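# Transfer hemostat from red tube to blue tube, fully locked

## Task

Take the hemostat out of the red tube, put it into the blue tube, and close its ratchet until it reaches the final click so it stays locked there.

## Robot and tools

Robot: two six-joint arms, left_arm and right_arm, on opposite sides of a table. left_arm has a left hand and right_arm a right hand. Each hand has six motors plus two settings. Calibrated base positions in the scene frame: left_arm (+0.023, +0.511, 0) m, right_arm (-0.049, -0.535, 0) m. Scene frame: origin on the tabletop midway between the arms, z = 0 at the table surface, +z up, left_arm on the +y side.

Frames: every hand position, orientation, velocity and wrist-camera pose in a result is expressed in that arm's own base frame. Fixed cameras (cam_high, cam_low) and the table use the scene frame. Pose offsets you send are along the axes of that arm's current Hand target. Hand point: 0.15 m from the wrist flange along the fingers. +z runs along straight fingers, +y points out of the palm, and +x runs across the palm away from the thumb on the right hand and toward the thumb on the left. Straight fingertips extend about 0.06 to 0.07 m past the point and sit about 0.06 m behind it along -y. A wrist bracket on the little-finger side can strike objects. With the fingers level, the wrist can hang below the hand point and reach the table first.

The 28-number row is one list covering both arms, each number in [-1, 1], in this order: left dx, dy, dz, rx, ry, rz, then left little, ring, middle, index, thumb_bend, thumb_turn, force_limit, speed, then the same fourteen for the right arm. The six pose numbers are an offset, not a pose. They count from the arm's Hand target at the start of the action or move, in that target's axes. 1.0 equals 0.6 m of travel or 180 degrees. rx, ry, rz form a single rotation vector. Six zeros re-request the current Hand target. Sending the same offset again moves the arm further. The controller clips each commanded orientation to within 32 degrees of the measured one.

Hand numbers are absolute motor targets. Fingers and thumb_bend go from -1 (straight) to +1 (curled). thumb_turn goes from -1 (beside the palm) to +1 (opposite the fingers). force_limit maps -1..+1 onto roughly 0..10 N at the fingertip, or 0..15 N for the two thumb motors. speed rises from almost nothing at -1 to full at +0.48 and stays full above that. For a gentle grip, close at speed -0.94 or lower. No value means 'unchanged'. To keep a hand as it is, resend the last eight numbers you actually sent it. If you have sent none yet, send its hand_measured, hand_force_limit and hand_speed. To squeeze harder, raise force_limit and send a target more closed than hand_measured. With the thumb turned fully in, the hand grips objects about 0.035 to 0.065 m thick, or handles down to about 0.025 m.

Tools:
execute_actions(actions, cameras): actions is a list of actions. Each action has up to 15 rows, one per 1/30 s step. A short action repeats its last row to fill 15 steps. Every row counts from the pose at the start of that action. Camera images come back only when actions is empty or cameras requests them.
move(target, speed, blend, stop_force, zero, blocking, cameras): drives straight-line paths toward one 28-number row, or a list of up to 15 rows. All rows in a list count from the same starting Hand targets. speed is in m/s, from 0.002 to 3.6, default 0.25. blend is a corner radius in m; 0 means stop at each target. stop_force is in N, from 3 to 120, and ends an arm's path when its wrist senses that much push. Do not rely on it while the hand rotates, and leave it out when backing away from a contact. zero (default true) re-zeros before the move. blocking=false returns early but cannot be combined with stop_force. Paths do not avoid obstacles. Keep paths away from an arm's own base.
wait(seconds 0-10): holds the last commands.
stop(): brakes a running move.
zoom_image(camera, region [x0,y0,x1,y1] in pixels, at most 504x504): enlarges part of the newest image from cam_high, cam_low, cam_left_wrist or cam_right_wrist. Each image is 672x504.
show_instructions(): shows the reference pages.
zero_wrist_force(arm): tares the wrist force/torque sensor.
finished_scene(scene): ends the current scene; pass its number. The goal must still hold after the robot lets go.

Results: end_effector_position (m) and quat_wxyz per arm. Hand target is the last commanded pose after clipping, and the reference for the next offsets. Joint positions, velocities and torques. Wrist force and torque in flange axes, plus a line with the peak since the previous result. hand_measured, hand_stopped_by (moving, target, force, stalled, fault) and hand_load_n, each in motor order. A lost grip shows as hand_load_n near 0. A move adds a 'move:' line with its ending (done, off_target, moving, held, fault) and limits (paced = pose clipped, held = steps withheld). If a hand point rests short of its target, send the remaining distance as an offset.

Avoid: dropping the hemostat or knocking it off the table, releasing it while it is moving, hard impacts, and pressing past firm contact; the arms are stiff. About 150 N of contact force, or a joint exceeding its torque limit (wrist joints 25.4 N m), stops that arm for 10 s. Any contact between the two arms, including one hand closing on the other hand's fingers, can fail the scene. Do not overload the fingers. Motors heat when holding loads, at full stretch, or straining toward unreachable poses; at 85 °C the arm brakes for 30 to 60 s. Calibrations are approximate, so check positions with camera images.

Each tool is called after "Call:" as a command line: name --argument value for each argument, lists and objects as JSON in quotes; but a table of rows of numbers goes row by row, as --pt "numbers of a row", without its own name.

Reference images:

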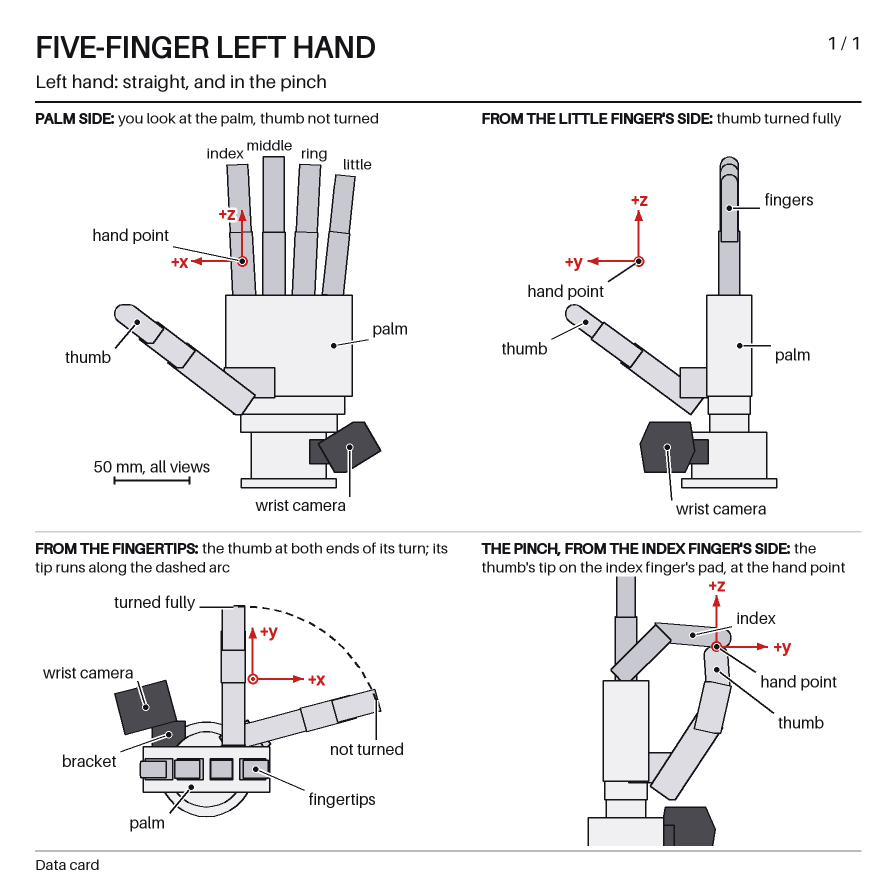

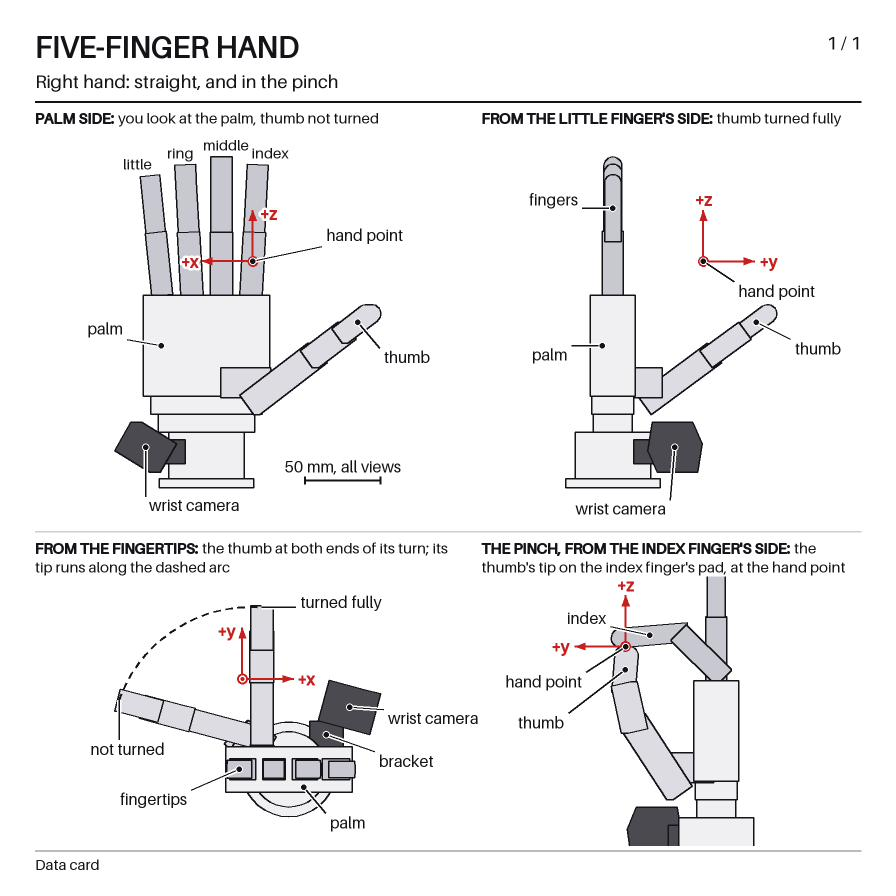

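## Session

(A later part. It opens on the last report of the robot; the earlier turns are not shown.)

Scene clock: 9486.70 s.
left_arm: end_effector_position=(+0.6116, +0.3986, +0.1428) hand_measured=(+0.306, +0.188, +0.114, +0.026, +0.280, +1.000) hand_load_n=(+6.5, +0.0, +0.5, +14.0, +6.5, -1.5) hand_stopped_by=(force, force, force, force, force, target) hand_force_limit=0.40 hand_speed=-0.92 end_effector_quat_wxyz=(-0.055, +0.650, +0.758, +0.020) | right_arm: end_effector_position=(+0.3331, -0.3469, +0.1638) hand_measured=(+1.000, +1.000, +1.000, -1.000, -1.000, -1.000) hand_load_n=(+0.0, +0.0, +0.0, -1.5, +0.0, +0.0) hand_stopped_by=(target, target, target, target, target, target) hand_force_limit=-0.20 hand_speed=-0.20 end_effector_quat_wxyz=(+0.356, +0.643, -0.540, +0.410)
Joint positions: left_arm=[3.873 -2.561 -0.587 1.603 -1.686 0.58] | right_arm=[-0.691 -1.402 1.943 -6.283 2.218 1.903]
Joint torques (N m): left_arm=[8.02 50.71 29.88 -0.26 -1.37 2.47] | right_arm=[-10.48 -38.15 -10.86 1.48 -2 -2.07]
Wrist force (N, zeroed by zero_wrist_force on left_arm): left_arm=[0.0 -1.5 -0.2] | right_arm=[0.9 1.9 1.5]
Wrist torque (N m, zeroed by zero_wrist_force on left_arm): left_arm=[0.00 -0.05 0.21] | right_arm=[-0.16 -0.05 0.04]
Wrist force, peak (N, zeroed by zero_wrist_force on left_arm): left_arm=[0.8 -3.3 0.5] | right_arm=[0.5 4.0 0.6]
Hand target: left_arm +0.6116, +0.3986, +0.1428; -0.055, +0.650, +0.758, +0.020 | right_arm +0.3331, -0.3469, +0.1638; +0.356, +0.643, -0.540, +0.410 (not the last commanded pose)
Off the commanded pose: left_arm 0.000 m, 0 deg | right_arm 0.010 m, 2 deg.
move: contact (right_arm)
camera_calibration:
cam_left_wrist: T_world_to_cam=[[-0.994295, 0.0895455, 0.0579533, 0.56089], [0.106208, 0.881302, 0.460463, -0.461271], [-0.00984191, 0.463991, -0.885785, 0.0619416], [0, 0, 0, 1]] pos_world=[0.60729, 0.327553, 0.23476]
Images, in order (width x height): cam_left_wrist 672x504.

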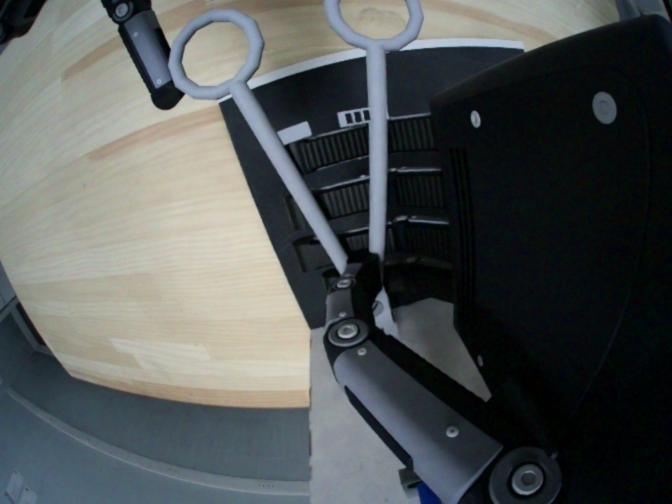

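Call:
move --target '[0,0,0,0,0,0,0.5,0.5,0.55,0.55,0.34,1,0.4,-0.92,0,-0.0083,0,0,0,0,1,1,1,-1,-1,-1,-0.2,-0.2]' --speed 0.01 --stop_force 8 --cameras '["cam_left_wrist"]'

Call:
zoom_image --camera "cam_left_wrist" --region '[140, 0, 460, 150]'

Scene clock: 9496.17 s.
left_arm: end_effector_position=(+0.6116, +0.3986, +0.1428) hand_measured=(+0.306, +0.188, +0.114, +0.026, +0.282, +1.000) hand_load_n=(+8.5, +0.0, +0.0, +16.0, +4.0, -0.5) hand_stopped_by=(force, force, force, force, force, target) hand_force_limit=0.40 hand_speed=-0.92 end_effector_quat_wxyz=(-0.055, +0.650, +0.758, +0.020) | right_arm: end_effector_position=(+0.3380, -0.3461, +0.1638) hand_measured=(+1.000, +1.000, +1.000, -1.000, -1.000, -1.000) hand_load_n=(+0.0, +0.0, +0.0, -5.5, +0.0, +0.0) hand_stopped_by=(target, target, target, target, target, target) hand_force_limit=-0.20 hand_speed=-0.20 end_effector_quat_wxyz=(+0.356, +0.643, -0.540, +0.410)
Joint positions: left_arm=[3.873 -2.561 -0.587 1.603 -1.686 0.58] | right_arm=[-0.681 -1.391 1.93 -6.277 2.227 1.909]
Joint torques (N m): left_arm=[-11.58 50.19 30.29 0.09 1.58 1.15] | right_arm=[-8.89 -37.76 -10.39 -3.33 -3.29 -1.39]
Wrist force (N, zeroed by zero_wrist_force on left_arm): left_arm=[1.6 -6.3 1.2] | right_arm=[0.5 7.7 -0.1]
Wrist torque (N m, zeroed by zero_wrist_force on left_arm): left_arm=[-0.12 0.03 0.68] | right_arm=[-0.08 -0.04 0.07]
Wrist force, peak (N, zeroed by zero_wrist_force on left_arm): left_arm=[1.6 -8.0 0.8] | right_arm=[0.3 8.6 -0.2]
Hand target: left_arm +0.6116, +0.3986, +0.1428; -0.055, +0.650, +0.758, +0.020 | right_arm +0.3380, -0.3461, +0.1638; +0.356, +0.643, -0.540, +0.410
Off the commanded pose: left_arm 0.000 m, 0 deg | right_arm 0.000 m, 0 deg.
move: done
camera_calibration:
cam_left_wrist: T_world_to_cam=[[-0.994295, 0.0895455, 0.0579533, 0.56089], [0.106208, 0.881302, 0.460463, -0.461271], [-0.00984191, 0.463991, -0.885785, 0.0619416], [0, 0, 0, 1]] pos_world=[0.60729, 0.327553, 0.23476]
Images, in order (width x height): cam_left_wrist 672x504.

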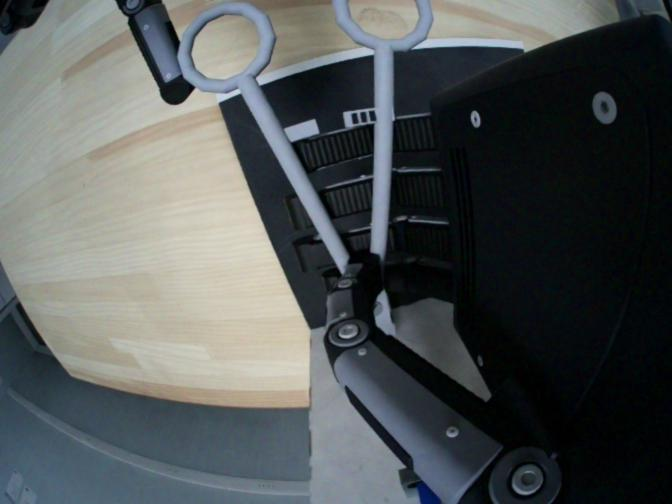

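Scaled by 1.575 from the camera's 672x504 image, which has a finer 960x720 frame.

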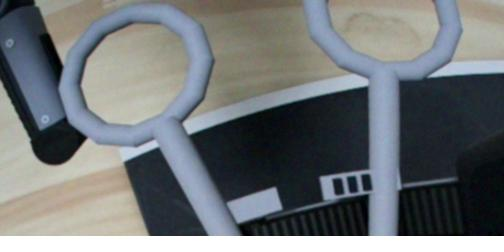

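Call:
move --target '[0,0,0,0,0,0,0.5,0.5,0.55,0.55,0.34,1,0.4,-0.92,0,-0.0083,0,0,0,0,1,1,1,-1,-1,-1,-0.2,-0.2]' --speed 0.01 --stop_force 8 --cameras '["cam_left_wrist"]'

Call:
zoom_image --camera "cam_left_wrist" --region '[140, 0, 460, 150]'

Scene clock: 9512.07 s.
left_arm: end_effector_position=(+0.6116, +0.3986, +0.1428) hand_measured=(+0.306, +0.188, +0.114, +0.026, +0.282, +1.000) hand_load_n=(+9.5, +0.0, +0.0, +18.5, +2.0, -1.0) hand_stopped_by=(force, force, force, force, force, target) hand_force_limit=0.40 hand_speed=-0.92 end_effector_quat_wxyz=(-0.055, +0.650, +0.758, +0.020) | right_arm: end_effector_position=(+0.3429, -0.3453, +0.1637) hand_measured=(+1.000, +1.000, +1.000, -1.000, -1.000, -1.000) hand_load_n=(+0.0, +0.0, +0.0, -6.5, +0.0, +0.0) hand_stopped_by=(target, target, target, target, target, target) hand_force_limit=-0.20 hand_speed=-0.20 end_effector_quat_wxyz=(+0.356, +0.643, -0.540, +0.410)
Joint positions: left_arm=[3.873 -2.561 -0.587 1.603 -1.686 0.58] | right_arm=[-0.67 -1.38 1.917 -6.271 2.236 1.916]
Joint torques (N m): left_arm=[-12.86 51.47 28.82 0.22 1.72 -2.58] | right_arm=[-8.03 -37.86 -11.63 -3.25 -3.36 -1.41]
Wrist force (N, zeroed by zero_wrist_force on left_arm): left_arm=[1.3 -7.3 0.8] | right_arm=[0.4 8.1 0.1]
Wrist torque (N m, zeroed by zero_wrist_force on left_arm): left_arm=[-0.20 0.03 0.73] | right_arm=[-0.13 -0.07 0.07]
Wrist force, peak (N, zeroed by zero_wrist_force on left_arm): left_arm=[2.0 -8.2 0.6] | right_arm=[0.4 9.5 -0.1]
Hand target: left_arm +0.6116, +0.3986, +0.1428; -0.055, +0.650, +0.758, +0.020 | right_arm +0.3429, -0.3453, +0.1637; +0.356, +0.643, -0.540, +0.410
Off the commanded pose: left_arm 0.000 m, 0 deg | right_arm 0.000 m, 0 deg.
move: done
camera_calibration:
cam_left_wrist: T_world_to_cam=[[-0.994296, 0.0895918, 0.0578652, 0.560896], [0.106208, 0.881297, 0.460473, -0.461271], [-0.00974192, 0.463992, -0.885786, 0.0618806], [0, 0, 0, 1]] pos_world=[0.60729, 0.327554, 0.234759]
Images, in order (width x height): cam_left_wrist 672x504.

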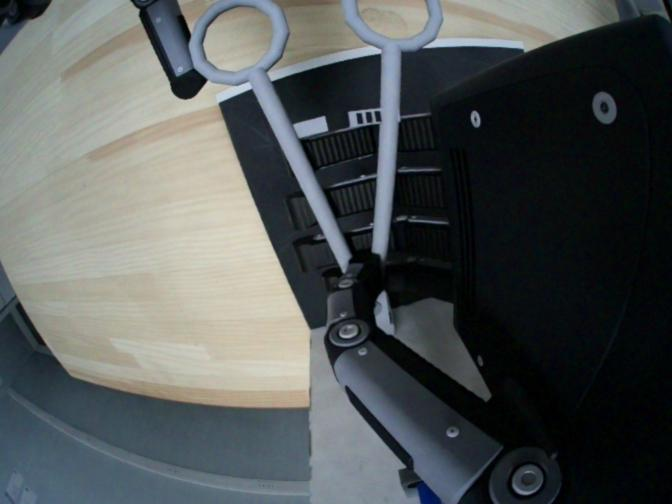

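Scaled by 1.575 from the camera's 672x504 image, which has a finer 960x720 frame.

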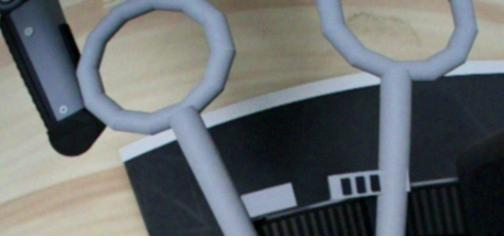

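Call:
move --pt "0 0 0 0 0 0 0.5 0.5 0.55 0.55 0.34 1 0.4 -0.92 0 0.02 -0.01 0 0 0 1 1 1 -1 -1 -1 -0.2 -0.2" --pt "0 0 0 0 0 0 0.5 0.5 0.55 0.55 0.34 1 0.4 -0.92 0 0.02 -0.1 0 0 0 1 1 1 -1 -1 -1 -0.2 -0.2" --pt "0 0 0 0 0 0 0.5 0.5 0.55 0.55 0.34 1 0.4 -0.92 0 -0.08 -0.1 0 0 0 1 1 1 -1 -1 -1 -0.2 -0.2" --speed 0.06

Call:
move --target '[0,0,0,0,0,0,0.5,0.5,0.55,0.55,0.34,1,0.4,-0.92,0,0,0.09,0,0,0,1,1,1,-1,-1,-1,-0.2,-0.2]' --speed 0.03 --stop_force 4 --cameras '["cam_left_wrist"]'

Scene clock: 9561.63 s.
left_arm: end_effector_position=(+0.6116, +0.3986, +0.1428) hand_measured=(+0.306, +0.188, +0.114, +0.026, +0.282, +1.000) hand_load_n=(+7.5, +0.0, +0.0, +18.5, +4.0, +0.5) hand_stopped_by=(force, force, force, force, force, target) hand_force_limit=0.40 hand_speed=-0.92 end_effector_quat_wxyz=(-0.055, +0.650, +0.758, +0.020) | right_arm: end_effector_position=(+0.3818, -0.2834, +0.1876) hand_measured=(+1.000, +1.000, +1.000, -1.000, -1.000, -1.000) hand_load_n=(+0.0, +0.0, +0.0, +0.0, +0.0, +0.0) hand_stopped_by=(target, target, target, target, target, target) hand_force_limit=-0.20 hand_speed=-0.20 end_effector_quat_wxyz=(+0.356, +0.643, -0.540, +0.410)
Joint positions: left_arm=[3.873 -2.561 -0.587 1.603 -1.686 0.58] | right_arm=[-0.477 -1.33 1.801 -6.103 2.396 2.065]
Joint torques (N m): left_arm=[-13.49 52.51 28.47 -3.82 -0.92 -1.24] | right_arm=[-9.36 -35.92 -15.38 -1.75 -1.12 -2.61]
Wrist force (N, zeroed by zero_wrist_force on left_arm): left_arm=[0.2 0.9 0.1] | right_arm=[0.8 -0.3 1.2]
Wrist torque (N m, zeroed by zero_wrist_force on left_arm): left_arm=[0.12 -0.02 -0.03] | right_arm=[-0.11 -0.05 0.04]
Wrist force, peak (N, zeroed by zero_wrist_force on left_arm): left_arm=[1.5 -7.5 0.8] | right_arm=[0.5 8.4 0.3]
Hand target: left_arm +0.6116, +0.3986, +0.1428; -0.055, +0.650, +0.758, +0.020 | right_arm +0.3818, -0.2835, +0.1877; +0.356, +0.643, -0.540, +0.410
Off the commanded pose: left_arm 0.000 m, 0 deg | right_arm 0.000 m, 0 deg.
move: done

Scene clock: 9564.47 s.
left_arm: end_effector_position=(+0.6116, +0.3986, +0.1428) hand_measured=(+0.306, +0.188, +0.114, +0.026, +0.282, +1.000) hand_load_n=(+7.0, +0.0, +0.0, +18.5, +4.0, +0.5) hand_stopped_by=(force, force, force, force, force, target) hand_force_limit=0.40 hand_speed=-0.92 end_effector_quat_wxyz=(-0.055, +0.650, +0.758, +0.020) | right_arm: end_effector_position=(+0.3894, -0.3321, +0.1655) hand_measured=(+1.000, +1.000, +1.000, -1.000, -1.000, -1.000) hand_load_n=(+0.0, -0.5, +0.0, +0.0, +0.0, +0.0) hand_stopped_by=(target, target, target, target, target, target) hand_force_limit=-0.20 hand_speed=-0.20 end_effector_quat_wxyz=(+0.356, +0.643, -0.540, +0.410)
Joint positions: left_arm=[3.873 -2.561 -0.587 1.603 -1.686 0.58] | right_arm=[-0.573 -1.279 1.789 -6.198 2.318 1.986]
Joint torques (N m): left_arm=[-13.04 52.57 27.44 -3.91 -0.83 0.28] | right_arm=[13.12 -42.69 -8.87 2.79 3.15 2.88]
Wrist force (N, zeroed by zero_wrist_force on left_arm): left_arm=[0.2 0.9 -0.2] | right_arm=[0.8 -0.4 1.4]
Wrist torque (N m, zeroed by zero_wrist_force on left_arm): left_arm=[0.14 -0.04 -0.02] | right_arm=[-0.13 -0.06 0.12]
Wrist force, peak (N, zeroed by zero_wrist_force on left_arm): left_arm=[0.4 1.0 0.2] | right_arm=[0.8 -0.2 1.6]
Hand target: left_arm +0.6116, +0.3986, +0.1428; -0.055, +0.650, +0.758, +0.020 | right_arm +0.3894, -0.3321, +0.1655; +0.356, +0.643, -0.540, +0.410
Off the commanded pose: left_arm 0.000 m, 0 deg | right_arm 0.000 m, 0 deg.
move: done
camera_calibration:
cam_left_wrist: T_world_to_cam=[[-0.994295, 0.0895455, 0.0579533, 0.56089], [0.106208, 0.881302, 0.460463, -0.461271], [-0.00984191, 0.463991, -0.885785, 0.0619416], [0, 0, 0, 1]] pos_world=[0.60729, 0.327553, 0.23476]
Images, in order (width x height): cam_left_wrist 672x504.

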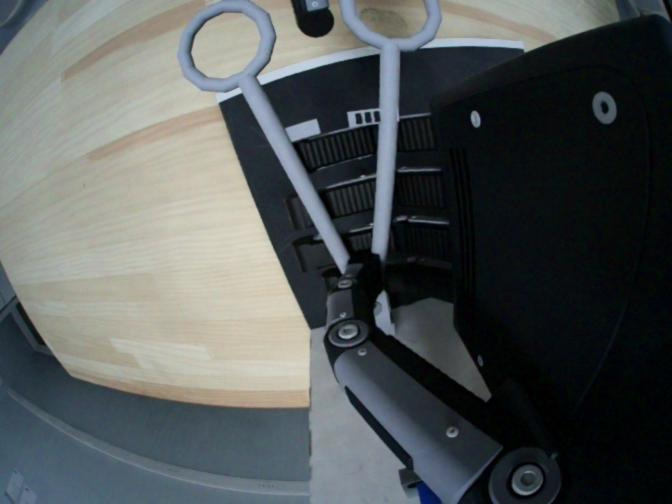

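Call:
zoom_image --camera "cam_left_wrist" --region '[140, 0, 460, 150]'

Call:
execute_actions --actions '[]' --cameras '["cam_high"]'

Call:
zoom_image --camera "cam_high" --region '[310, 275, 380, 345]'

Scaled by 1.575 from the camera's 672x504 image, which has a finer 960x720 frame.

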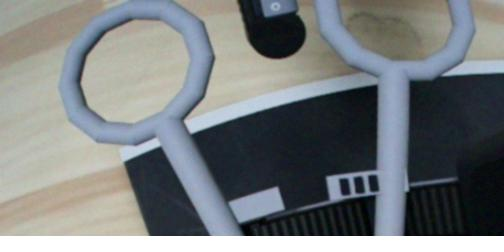

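Scene clock: 9573.47 s.
left_arm: end_effector_position=(+0.6116, +0.3986, +0.1428) hand_measured=(+0.306, +0.188, +0.114, +0.026, +0.282, +1.000) hand_load_n=(+7.0, +0.0, +0.0, +18.5, +4.0, +0.5) hand_stopped_by=(force, force, force, force, force, target) hand_force_limit=0.40 hand_speed=-0.92 end_effector_quat_wxyz=(-0.055, +0.650, +0.758, +0.020) | right_arm: end_effector_position=(+0.3894, -0.3321, +0.1655) hand_measured=(+1.000, +1.000, +1.000, -1.000, -1.000, -1.000) hand_load_n=(+0.0, +0.0, +0.0, +0.0, +0.0, +0.0) hand_stopped_by=(target, target, target, target, target, target) hand_force_limit=-0.20 hand_speed=-0.20 end_effector_quat_wxyz=(+0.356, +0.643, -0.540, +0.410)
Joint positions: left_arm=[3.873 -2.561 -0.587 1.603 -1.686 0.58] | right_arm=[-0.573 -1.279 1.789 -6.198 2.318 1.986]
Joint velocities: within noise
Joint torques (N m): left_arm=[-12.49 53.56 27.16 -3.99 -0.94 2.05] | right_arm=[13.59 -43.35 -10.53 2.42 3.06 2.89]
Motor temperatures (°C): left_arm=[24 37 29 33 29 32] | right_arm=[24 29 28 32 34 29]
Wrist force (N, zeroed by zero_wrist_force on left_arm): left_arm=[0.3 0.6 0.2] | right_arm=[0.7 -0.4 1.2]
Wrist torque (N m, zeroed by zero_wrist_force on left_arm): left_arm=[0.07 -0.04 -0.01] | right_arm=[-0.11 -0.04 0.12]
Wrist force, peak (N, zeroed by zero_wrist_force on left_arm): left_arm=[0.5 0.9 0.2] | right_arm=[1.0 -0.3 1.3]
Hand target: left_arm +0.6116, +0.3986, +0.1428; -0.055, +0.650, +0.758, +0.020 | right_arm +0.3894, -0.3321, +0.1655; +0.356, +0.643, -0.540, +0.410
Off the commanded pose: left_arm 0.000 m, 0 deg | right_arm 0.000 m, 0 deg.
Images, in order (width x height): cam_high 672x504.

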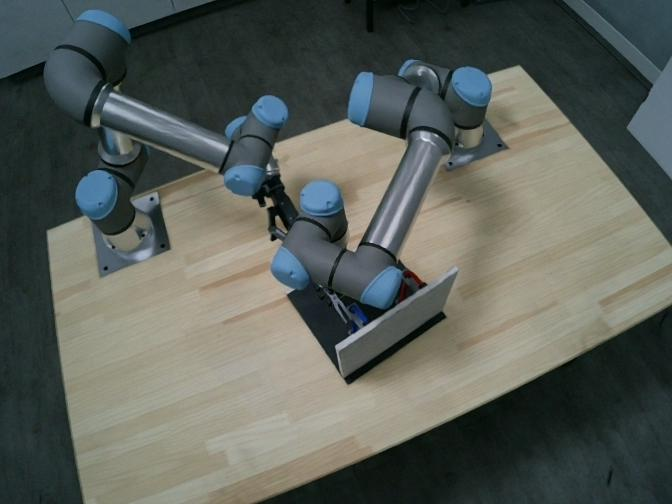

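Scaled by 7.200 from the camera's 672x504 image, which has a finer 960x720 frame.

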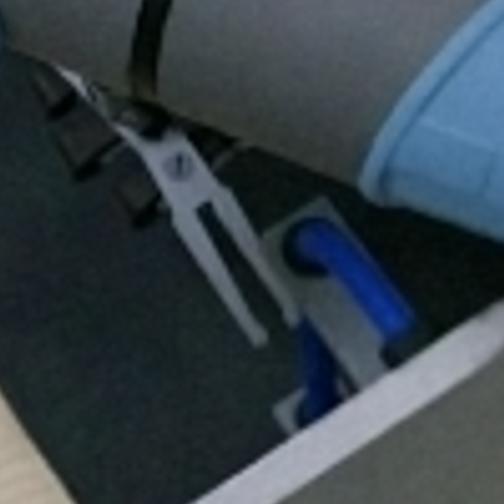

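Call:
move --target '[0,0,0,0,0,0,0.5,0.5,0.55,0.55,0.272,1,0.4,-0.92,0,0,0,0,0,0,1,1,1,-1,-1,-1,-0.2,-0.2]' --speed 0.05 --cameras '["cam_left_wrist"]'

Call:
zoom_image --camera "cam_left_wrist" --region '[140, 0, 460, 150]'

Scene clock: 9594.20 s.
left_arm: end_effector_position=(+0.6116, +0.3986, +0.1428) hand_measured=(+0.306, +0.188, +0.114, +0.026, +0.272, +1.000) hand_load_n=(+8.0, +0.0, +0.0, +17.5, +0.5, +0.0) hand_stopped_by=(force, force, force, force, target, target) hand_force_limit=0.40 hand_speed=-0.92 end_effector_quat_wxyz=(-0.055, +0.650, +0.758, +0.020) | right_arm: end_effector_position=(+0.3894, -0.3321, +0.1655) hand_measured=(+1.000, +1.000, +1.000, -1.000, -1.000, -1.000) hand_load_n=(+0.0, +0.0, +0.0, +0.0, +0.0, +0.0) hand_stopped_by=(target, target, target, target, target, target) hand_force_limit=-0.20 hand_speed=-0.20 end_effector_quat_wxyz=(+0.356, +0.643, -0.540, +0.410)
Joint positions: left_arm=[3.873 -2.561 -0.587 1.603 -1.686 0.58] | right_arm=[-0.573 -1.279 1.789 -6.198 2.318 1.986]
Joint torques (N m): left_arm=[-13.13 52.99 26.79 -4.06 -0.85 2.23] | right_arm=[12.71 -42.57 -8.51 1.98 2.9 2.63]
Wrist force (N, zeroed by zero_wrist_force on left_arm): left_arm=[0.3 0.7 0.1] | right_arm=[0.6 -0.3 1.0]
Wrist torque (N m, zeroed by zero_wrist_force on left_arm): left_arm=[0.09 -0.04 -0.02] | right_arm=[-0.09 -0.02 0.11]
Wrist force, peak (N, zeroed by zero_wrist_force on left_arm): left_arm=[0.7 1.0 0.0] | right_arm=[0.8 -0.2 1.5]
Hand target: left_arm +0.6116, +0.3986, +0.1428; -0.055, +0.650, +0.758, +0.020 | right_arm +0.3894, -0.3321, +0.1655; +0.356, +0.643, -0.540, +0.410
Off the commanded pose: left_arm 0.000 m, 0 deg | right_arm 0.000 m, 0 deg.
move: done
camera_calibration:
cam_left_wrist: T_world_to_cam=[[-0.994296, 0.0895918, 0.0578652, 0.560896], [0.106208, 0.881297, 0.460473, -0.461271], [-0.00974192, 0.463992, -0.885786, 0.0618806], [0, 0, 0, 1]] pos_world=[0.60729, 0.327554, 0.234759]
Images, in order (width x height): cam_left_wrist 672x504.

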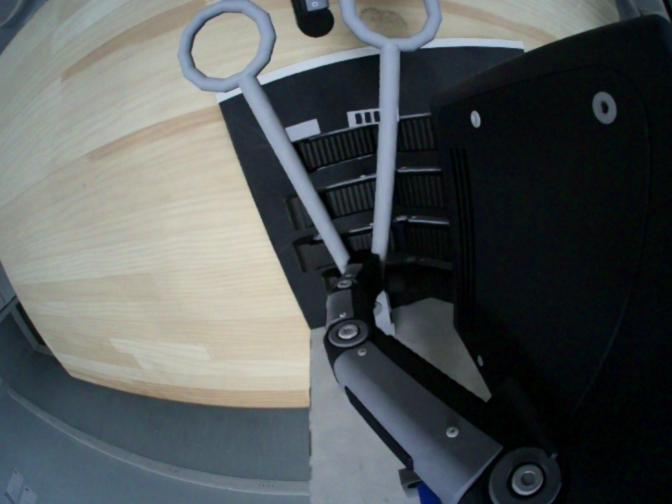

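Scaled by 1.575 from the camera's 672x504 image, which has a finer 960x720 frame.

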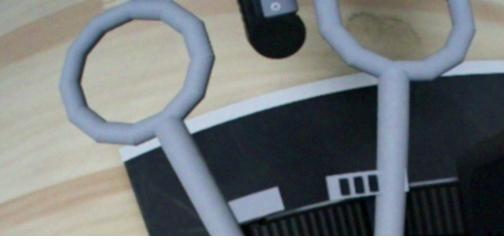

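Call:
execute_actions --actions '[]'

Call:
zoom_image --camera "cam_left_wrist" --region '[140, 0, 460, 150]'

Call:
zoom_image --camera "cam_high" --region '[290, 255, 390, 345]'

Scene clock: 9665.20 s.
left_arm: end_effector_position=(+0.6116, +0.3986, +0.1428) hand_measured=(+0.306, +0.188, +0.114, +0.026, +0.272, +1.000) hand_load_n=(+7.5, +0.0, +0.0, +17.5, +0.5, +0.0) hand_stopped_by=(force, force, force, force, target, target) hand_force_limit=0.40 hand_speed=-0.92 end_effector_quat_wxyz=(-0.055, +0.650, +0.758, +0.020) | right_arm: end_effector_position=(+0.3894, -0.3321, +0.1655) hand_measured=(+1.000, +1.000, +1.000, -1.000, -1.000, -1.000) hand_load_n=(+0.0, +0.0, +0.0, +0.0, +0.0, -0.5) hand_stopped_by=(target, target, target, target, target, target) hand_force_limit=-0.20 hand_speed=-0.20 end_effector_quat_wxyz=(+0.356, +0.643, -0.540, +0.410)
Joint positions: left_arm=[3.873 -2.561 -0.587 1.603 -1.686 0.58] | right_arm=[-0.573 -1.279 1.789 -6.198 2.318 1.986]
Joint velocities: within noise
Joint torques (N m): left_arm=[-12.42 54.01 26.97 -3.89 -0.81 2.29] | right_arm=[13.46 -43.57 -9.4 1.78 3.01 2.95]
Motor temperatures (°C): left_arm=[24 37 29 33 29 32] | right_arm=[24 29 28 32 34 29]
Wrist force (N, zeroed by zero_wrist_force on left_arm): left_arm=[0.3 0.9 0.0] | right_arm=[0.7 -0.3 1.3]
Wrist torque (N m, zeroed by zero_wrist_force on left_arm): left_arm=[0.13 -0.04 -0.03] | right_arm=[-0.10 -0.04 0.12]
Wrist force, peak (N, zeroed by zero_wrist_force on left_arm): left_arm=[0.4 1.0 0.1] | right_arm=[0.8 -0.3 1.4]
Hand target: left_arm +0.6116, +0.3986, +0.1428; -0.055, +0.650, +0.758, +0.020 | right_arm +0.3894, -0.3321, +0.1655; +0.356, +0.643, -0.540, +0.410
Off the commanded pose: left_arm 0.000 m, 0 deg | right_arm 0.000 m, 0 deg.
camera_calibration:
cam_left_wrist: T_world_to_cam=[[-0.994296, 0.0895918, 0.0578652, 0.560896], [0.106208, 0.881297, 0.460473, -0.461271], [-0.00974192, 0.463992, -0.885786, 0.0618806], [0, 0, 0, 1]] pos_world=[0.60729, 0.327554, 0.234759]
cam_right_wrist: T_world_to_cam=[[-0.926239, -0.261576, 0.271402, 0.223814], [-0.376028, 0.691164, -0.617167, 0.492416], [-0.0261471, -0.673699, -0.738544, 0.0186441], [0, 0, 0, 1]] pos_world=[0.392956, -0.269236, 0.256929]

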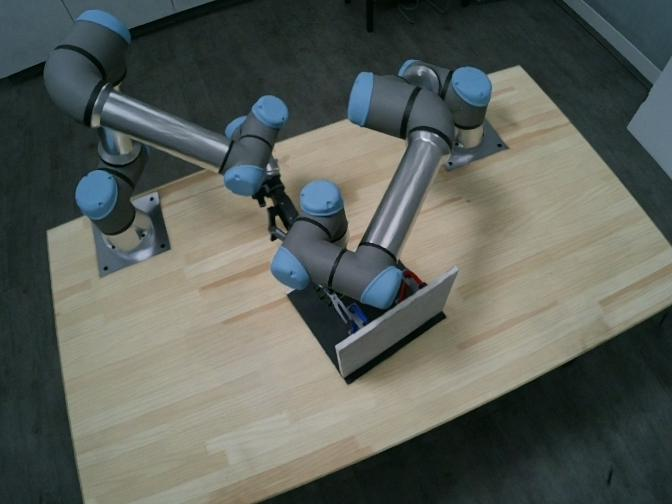

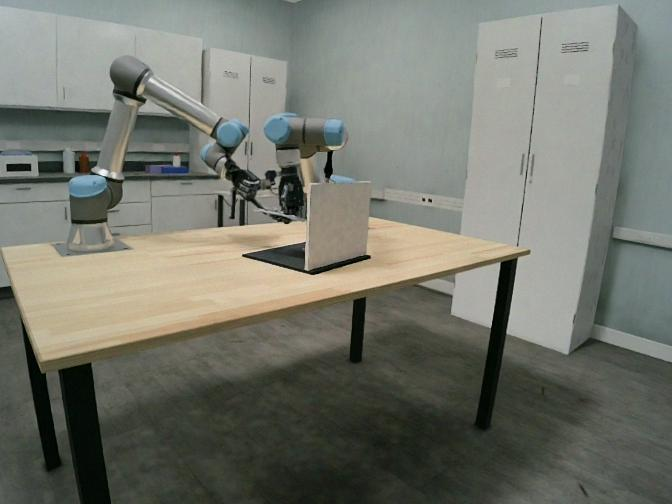

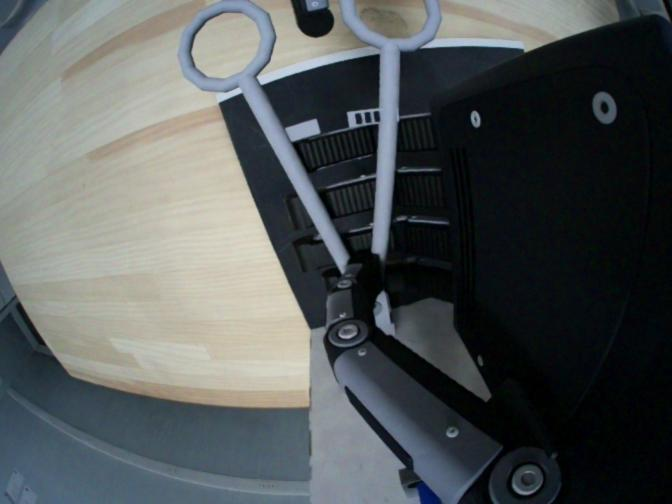

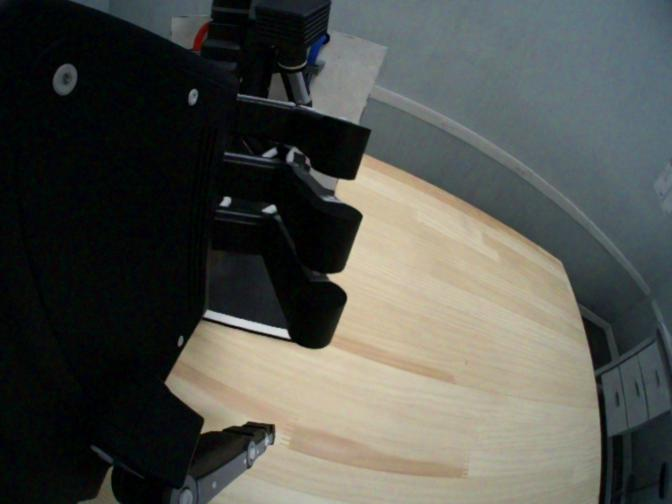

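Scaled by 1.575 from the camera's 672x504 image, which has a finer 960x720 frame.

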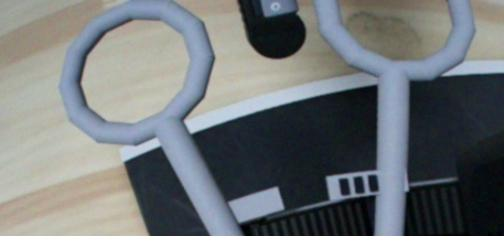

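Scaled by 5.040 from the camera's 672x504 image, which has a finer 960x720 frame.

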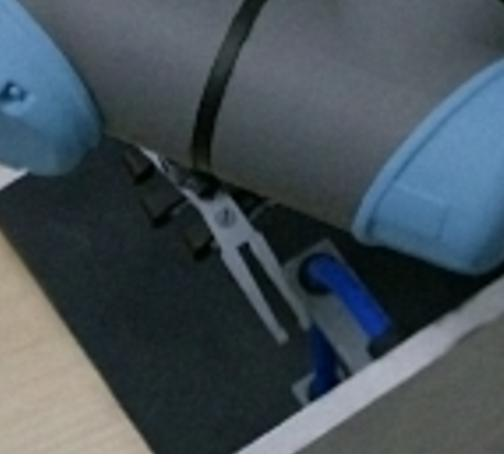

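Call:
execute_actions --actions '[[[0,0,0,0,0,0,0.5,0.5,0.55,0.0,0.272,1,0.4,-0.92,0,0,0,0,0,0,1,1,1,-1,-1,-1,-0.2,-0.2]],[[0,0,0,0,0,0,0.5,0.5,0.55,0.0,0.272,1,0.4,-0.92,0,0,0,0,0,0,1,1,1,-1,-1,-1,-0.2,-0.2]]]' --cameras '["cam_left_wrist","cam_high"]'

Call:
zoom_image --camera "cam_left_wrist" --region '[140, 0, 460, 150]'

Call:
zoom_image --camera "cam_high" --region '[290, 255, 390, 345]'

Scene clock: 9698.73 s.
left_arm: end_effector_position=(+0.6116, +0.3986, +0.1428) hand_measured=(+0.306, +0.188, +0.114, -0.002, +0.272, +1.000) hand_load_n=(+5.5, +0.0, +0.0, +9.5, +0.0, +0.5) hand_stopped_by=(force, force, force, force, target, target) hand_force_limit=0.40 hand_speed=-0.92 end_effector_quat_wxyz=(-0.055, +0.650, +0.758, +0.020) | right_arm: end_effector_position=(+0.3894, -0.3321, +0.1655) hand_measured=(+1.000, +1.000, +1.000, -1.000, -1.000, -1.000) hand_load_n=(+0.5, +0.0, +0.0, +0.0, +0.0, +0.0) hand_stopped_by=(target, target, target, target, target, target) hand_force_limit=-0.20 hand_speed=-0.20 end_effector_quat_wxyz=(+0.356, +0.643, -0.540, +0.410)
Joint positions: left_arm=[3.873 -2.561 -0.587 1.603 -1.686 0.58] | right_arm=[-0.573 -1.279 1.789 -6.198 2.318 1.986]
Joint torques (N m): left_arm=[-12.9 54.61 26.35 -3.94 -0.8 2.24] | right_arm=[12.05 -42.82 -10.18 1.7 2.55 2.74]
Wrist force (N, zeroed by zero_wrist_force on left_arm): left_arm=[0.4 0.9 0.2] | right_arm=[0.7 -0.1 1.4]
Wrist torque (N m, zeroed by zero_wrist_force on left_arm): left_arm=[0.12 -0.06 -0.01] | right_arm=[-0.08 -0.04 0.12]
Wrist force, peak (N, zeroed by zero_wrist_force on left_arm): left_arm=[0.4 1.0 0.4] | right_arm=[0.9 -0.1 1.4]
Hand target: left_arm +0.6116, +0.3986, +0.1428; -0.055, +0.650, +0.758, +0.020 | right_arm +0.3894, -0.3321, +0.1655; +0.356, +0.643, -0.540, +0.410
Off the commanded pose: left_arm 0.000 m, 0 deg | right_arm 0.000 m, 0 deg.
Step readings (end_effector_position of left_arm | right_arm):
0: (+0.6116, +0.3986, +0.1428) | (+0.3894, -0.3321, +0.1655)
1: (+0.6116, +0.3986, +0.1428) | (+0.3894, -0.3321, +0.1655)
2: (+0.6116, +0.3986, +0.1428) | (+0.3894, -0.3321, +0.1655)
4: (+0.6116, +0.3986, +0.1428) | (+0.3894, -0.3321, +0.1655)
8: (+0.6116, +0.3986, +0.1428) | (+0.3894, -0.3321, +0.1655)
15: (+0.6116, +0.3986, +0.1428) | (+0.3894, -0.3321, +0.1655)
16: (+0.6116, +0.3986, +0.1428) | (+0.3894, -0.3321, +0.1655)
17: (+0.6116, +0.3986, +0.1428) | (+0.3894, -0.3321, +0.1655)
19: (+0.6116, +0.3986, +0.1428) | (+0.3894, -0.3321, +0.1655)
23: (+0.6116, +0.3986, +0.1428) | (+0.3894, -0.3321, +0.1655)
30: (+0.6116, +0.3986, +0.1428) | (+0.3894, -0.3321, +0.1655)
camera_calibration:
cam_left_wrist: T_world_to_cam=[[-0.994296, 0.0895918, 0.0578652, 0.560896], [0.106208, 0.881297, 0.460473, -0.461271], [-0.00974192, 0.463992, -0.885786, 0.0618806], [0, 0, 0, 1]] pos_world=[0.60729, 0.327554, 0.234759]
Images, in order (width x height): cam_high 672x504, cam_left_wrist 672x504.

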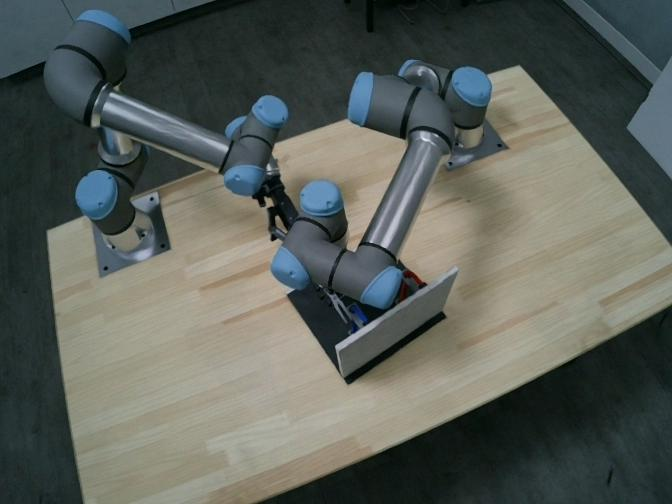

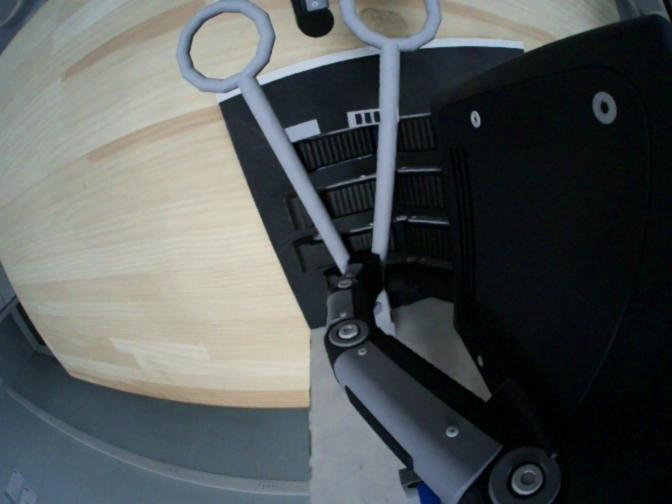

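Scaled by 1.575 from the camera's 672x504 image, which has a finer 960x720 frame.

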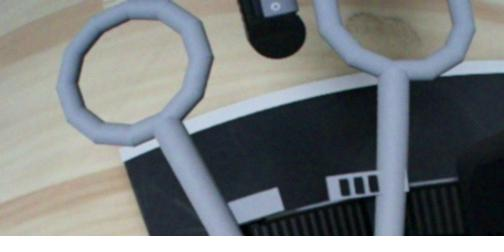

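Scaled by 5.040 from the camera's 672x504 image, which has a finer 960x720 frame.

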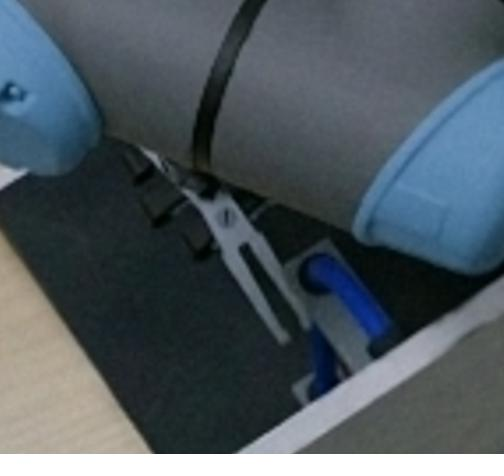

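Call:
move --target '[0,0,0,0,0,0,0.5,0.5,0.55,0.0,0.272,1,0.4,-0.92,0.0068,0,0.0188,0,0,0,1,1,1,-1,-1,-1,-0.2,-0.2]' --speed 0.03 --stop_force 4 --cameras '["cam_left_wrist"]'

Call:
zoom_image --camera "cam_left_wrist" --region '[140, 0, 460, 150]'

Scene clock: 9849.10 s.
left_arm: end_effector_position=(+0.6116, +0.3986, +0.1428) hand_measured=(+0.306, +0.188, +0.114, -0.002, +0.272, +1.000) hand_load_n=(+5.5, +0.0, +0.5, +9.5, +0.0, +1.0) hand_stopped_by=(force, force, force, force, target, target) hand_force_limit=0.40 hand_speed=-0.92 end_effector_quat_wxyz=(-0.055, +0.650, +0.758, +0.020) | right_arm: end_effector_position=(+0.3914, -0.3439, +0.1645) hand_measured=(+1.000, +1.000, +1.000, -1.000, -1.000, -1.000) hand_load_n=(+0.0, +0.0, +0.0, +0.0, +0.0, +0.0) hand_stopped_by=(target, target, target, target, target, target) hand_force_limit=-0.20 hand_speed=-0.20 end_effector_quat_wxyz=(+0.356, +0.643, -0.540, +0.410)
Joint positions: left_arm=[3.873 -2.561 -0.587 1.603 -1.686 0.58] | right_arm=[-0.594 -1.269 1.777 -6.206 2.3 1.97]
Joint torques (N m): left_arm=[-12.32 54.88 26.21 -3.99 -0.88 2.16] | right_arm=[12.82 -43.54 -8.76 2.45 3.1 2.5]
Wrist force (N, zeroed by zero_wrist_force on left_arm): left_arm=[0.2 0.6 0.0] | right_arm=[0.7 -0.2 1.3]
Wrist torque (N m, zeroed by zero_wrist_force on left_arm): left_arm=[0.09 -0.02 -0.02] | right_arm=[-0.09 -0.05 0.12]
Wrist force, peak (N, zeroed by zero_wrist_force on left_arm): left_arm=[0.4 1.0 0.2] | right_arm=[0.9 -0.4 1.6]
Hand target: left_arm +0.6116, +0.3986, +0.1428; -0.055, +0.650, +0.758, +0.020 | right_arm +0.3914, -0.3439, +0.1645; +0.356, +0.643, -0.540, +0.410
Off the commanded pose: left_arm 0.000 m, 0 deg | right_arm 0.000 m, 0 deg.
move: done
camera_calibration:
cam_left_wrist: T_world_to_cam=[[-0.994296, 0.0895918, 0.0578652, 0.560896], [0.106208, 0.881297, 0.460473, -0.461271], [-0.00974192, 0.463992, -0.885786, 0.0618806], [0, 0, 0, 1]] pos_world=[0.60729, 0.327554, 0.234759]
Images, in order (width x height): cam_left_wrist 672x504.

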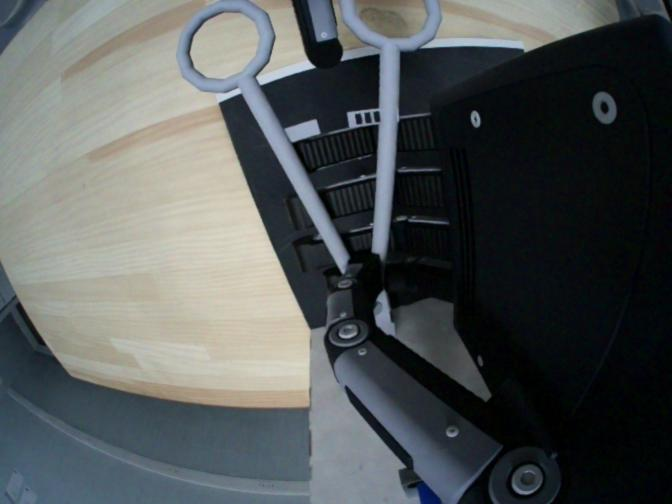

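Scaled by 1.575 from the camera's 672x504 image, which has a finer 960x720 frame.

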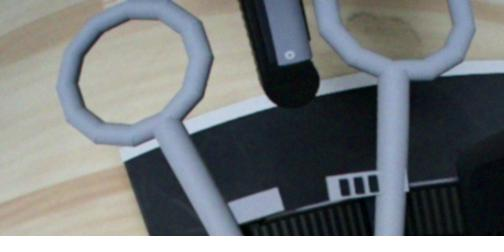

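Call:
move --target '[0,0,0,0,0,0,0.5,0.5,0.55,0.0,0.272,1,0.4,-0.92,0,0.03,0,0,0,0,1,1,1,-1,-1,-1,-0.2,-0.2]' --speed 0.01 --stop_force 5 --cameras '["cam_left_wrist", "cam_high"]'

Call:
zoom_image --camera "cam_left_wrist" --region '[140, 0, 460, 150]'

Call:
zoom_image --camera "cam_high" --region '[290, 255, 390, 345]'

Scene clock: 9866.70 s.
left_arm: end_effector_position=(+0.6116, +0.3986, +0.1428) hand_measured=(+0.306, +0.188, +0.112, -0.002, +0.270, +1.000) hand_load_n=(+1.0, +0.0, +1.5, +6.5, +5.0, +1.0) hand_stopped_by=(force, force, force, force, target, target) hand_force_limit=0.40 hand_speed=-0.92 end_effector_quat_wxyz=(-0.055, +0.650, +0.758, +0.020) | right_arm: end_effector_position=(+0.3736, -0.3468, +0.1648) hand_measured=(+1.000, +1.000, +1.000, -1.000, -1.000, -1.000) hand_load_n=(+0.0, +0.0, +0.0, +0.5, +0.0, +0.0) hand_stopped_by=(target, target, target, target, target, target) hand_force_limit=-0.20 hand_speed=-0.20 end_effector_quat_wxyz=(+0.356, +0.643, -0.540, +0.410)
Joint positions: left_arm=[3.873 -2.561 -0.587 1.603 -1.686 0.58] | right_arm=[-0.625 -1.309 1.827 -6.231 2.274 1.947]
Joint torques (N m): left_arm=[-11.9 56.23 24.88 -3.97 -0.86 2.18] | right_arm=[11.51 -15.42 -27.14 2.85 3.91 1.55]
Wrist force (N, zeroed by zero_wrist_force on left_arm): left_arm=[0.0 3.7 -0.9] | right_arm=[-0.1 -3.5 1.9]
Wrist torque (N m, zeroed by zero_wrist_force on left_arm): left_arm=[0.18 -0.14 -0.31] | right_arm=[-0.09 -0.08 0.06]
Wrist force, peak (N, zeroed by zero_wrist_force on left_arm): left_arm=[0.1 4.5 -1.3] | right_arm=[-0.1 -4.2 2.1]
Hand target: left_arm +0.6116, +0.3986, +0.1428; -0.055, +0.650, +0.758, +0.020 | right_arm +0.3736, -0.3468, +0.1648; +0.356, +0.643, -0.540, +0.410
Off the commanded pose: left_arm 0.000 m, 0 deg | right_arm 0.000 m, 0 deg.
move: done
camera_calibration:
cam_left_wrist: T_world_to_cam=[[-0.994296, 0.0895918, 0.0578652, 0.560896], [0.106208, 0.881297, 0.460473, -0.461271], [-0.00974192, 0.463992, -0.885786, 0.0618806], [0, 0, 0, 1]] pos_world=[0.60729, 0.327554, 0.234759]
Images, in order (width x height): cam_high 672x504, cam_left_wrist 672x504.

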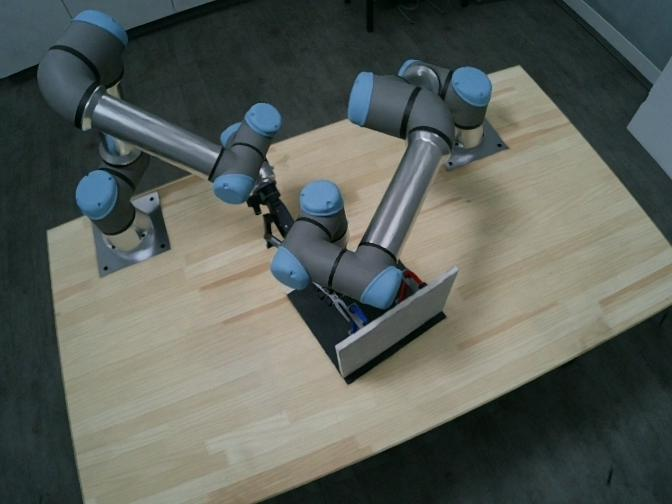

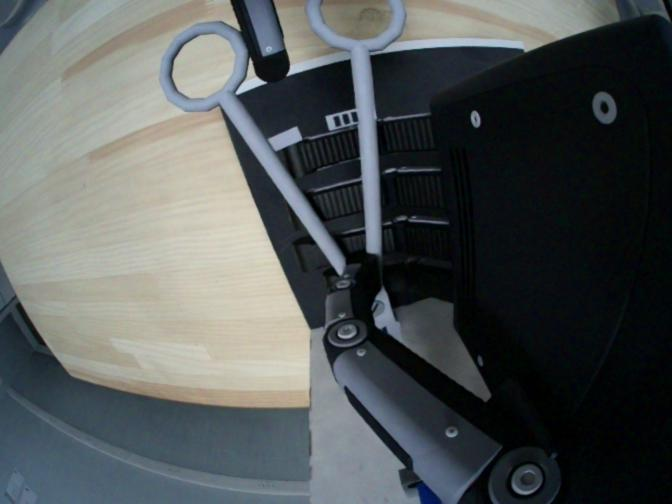

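Scaled by 1.575 from the camera's 672x504 image, which has a finer 960x720 frame.

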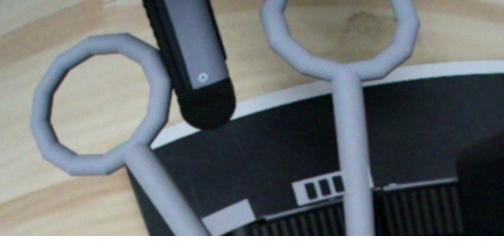

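Scaled by 5.040 from the camera's 672x504 image, which has a finer 960x720 frame.

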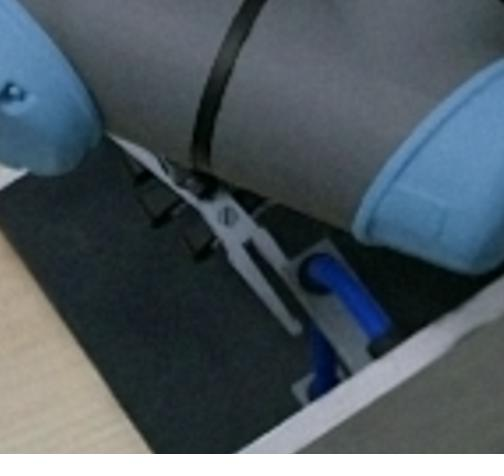

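Call:
move --pt "0.0002 0.0047 -0.0002 0 0 0 0.5 0.5 0.55 0.0 0.272 1 0.4 -0.92 0 0 0 0 0 0 1 1 1 -1 -1 -1 -0.2 -0.2" --pt "0.0134 0.0041 0.0013 0 0 0 0.5 0.5 0.55 0.0 0.272 1 0.4 -0.92 0 0 0 0 0 0 1 1 1 -1 -1 -1 -0.2 -0.2" --speed 0.008 --stop_force 5 --cameras '["cam_left_wrist", "cam_high"]'

Call:
zoom_image --camera "cam_left_wrist" --region '[140, 0, 460, 150]'

Call:
zoom_image --camera "cam_high" --region '[290, 255, 390, 345]'

Scene clock: 9932.77 s.
left_arm: end_effector_position=(+0.6134, +0.4040, +0.1428) hand_measured=(+0.306, +0.188, +0.112, -0.002, +0.270, +1.000) hand_load_n=(+2.5, +0.5, +2.0, +5.0, +5.0, +0.0) hand_stopped_by=(force, force, force, force, target, target) hand_force_limit=0.40 hand_speed=-0.92 end_effector_quat_wxyz=(-0.056, +0.650, +0.758, +0.020) | right_arm: end_effector_position=(+0.3736, -0.3468, +0.1648) hand_measured=(+1.000, +1.000, +1.000, -1.000, -1.000, -1.000) hand_load_n=(+0.0, +0.0, +0.0, +0.0, +0.0, +0.0) hand_stopped_by=(target, target, target, target, target, target) hand_force_limit=-0.20 hand_speed=-0.20 end_effector_quat_wxyz=(+0.356, +0.643, -0.540, +0.410)
Joint positions: left_arm=[3.877 -2.58 -0.551 1.586 -1.686 0.584] | right_arm=[-0.625 -1.309 1.827 -6.231 2.274 1.947]
Joint torques (N m): left_arm=[-10.66 62.7 4.44 -0.04 -2.32 -2.84] | right_arm=[10.41 -15.34 -26.82 -1.16 -1.13 1.53]
Wrist force (N, zeroed by zero_wrist_force on left_arm): left_arm=[-3.3 1.5 -0.3] | right_arm=[1.0 -0.2 1.3]
Wrist torque (N m, zeroed by zero_wrist_force on left_arm): left_arm=[0.16 -0.06 -0.14] | right_arm=[-0.09 -0.08 0.14]
Wrist force, peak (N, zeroed by zero_wrist_force on left_arm): left_arm=[-8.9 1.5 -0.8] | right_arm=[-0.2 -3.7 2.1]
Hand target: left_arm +0.6134, +0.4040, +0.1428; -0.056, +0.650, +0.758, +0.020 (not the last commanded pose) | right_arm +0.3736, -0.3468, +0.1648; +0.356, +0.643, -0.540, +0.410
Off the commanded pose: left_arm 0.003 m, 0 deg | right_arm 0.000 m, 0 deg.
move: contact (left_arm); path passed 1 of 2 targets
camera_calibration:
cam_left_wrist: T_world_to_cam=[[-0.994296, 0.0895361, 0.0579587, 0.562198], [0.106203, 0.881262, 0.460541, -0.466223], [-0.00984169, 0.46407, -0.885744, 0.0594181], [0, 0, 0, 1]] pos_world=[0.60909, 0.332953, 0.23476]
Images, in order (width x height): cam_high 672x504, cam_left_wrist 672x504.

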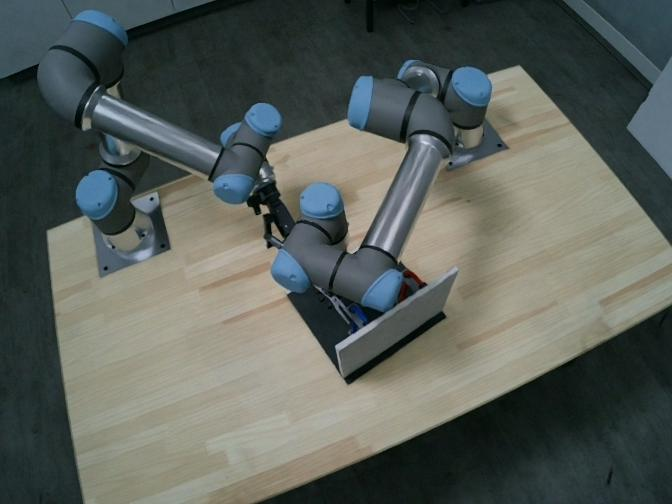

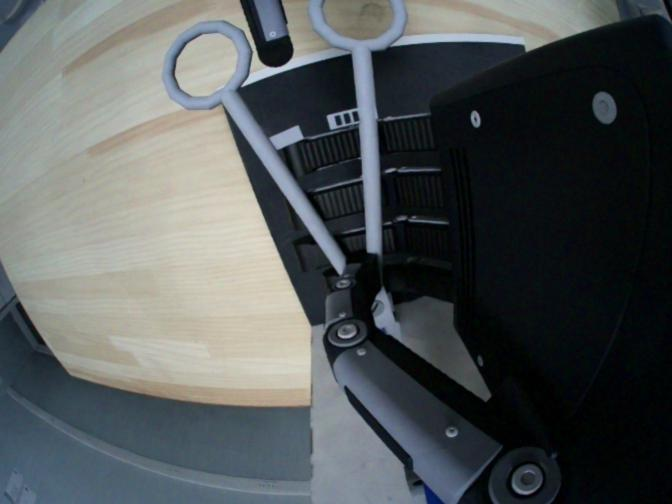

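Scaled by 1.575 from the camera's 672x504 image, which has a finer 960x720 frame.

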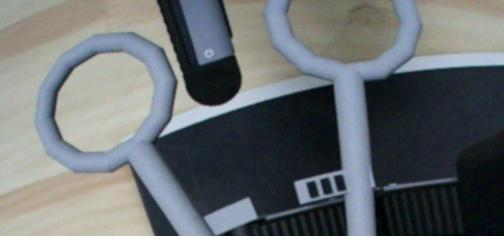

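Scaled by 5.040 from the camera's 672x504 image, which has a finer 960x720 frame.

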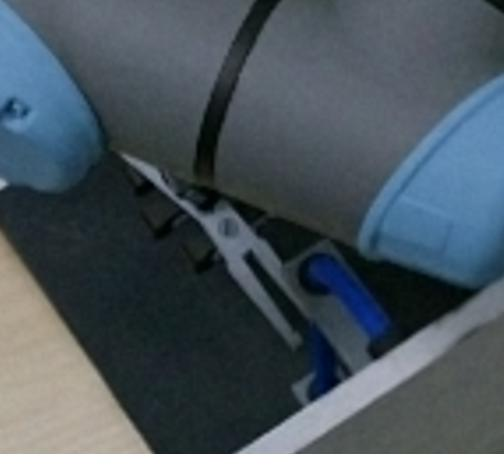

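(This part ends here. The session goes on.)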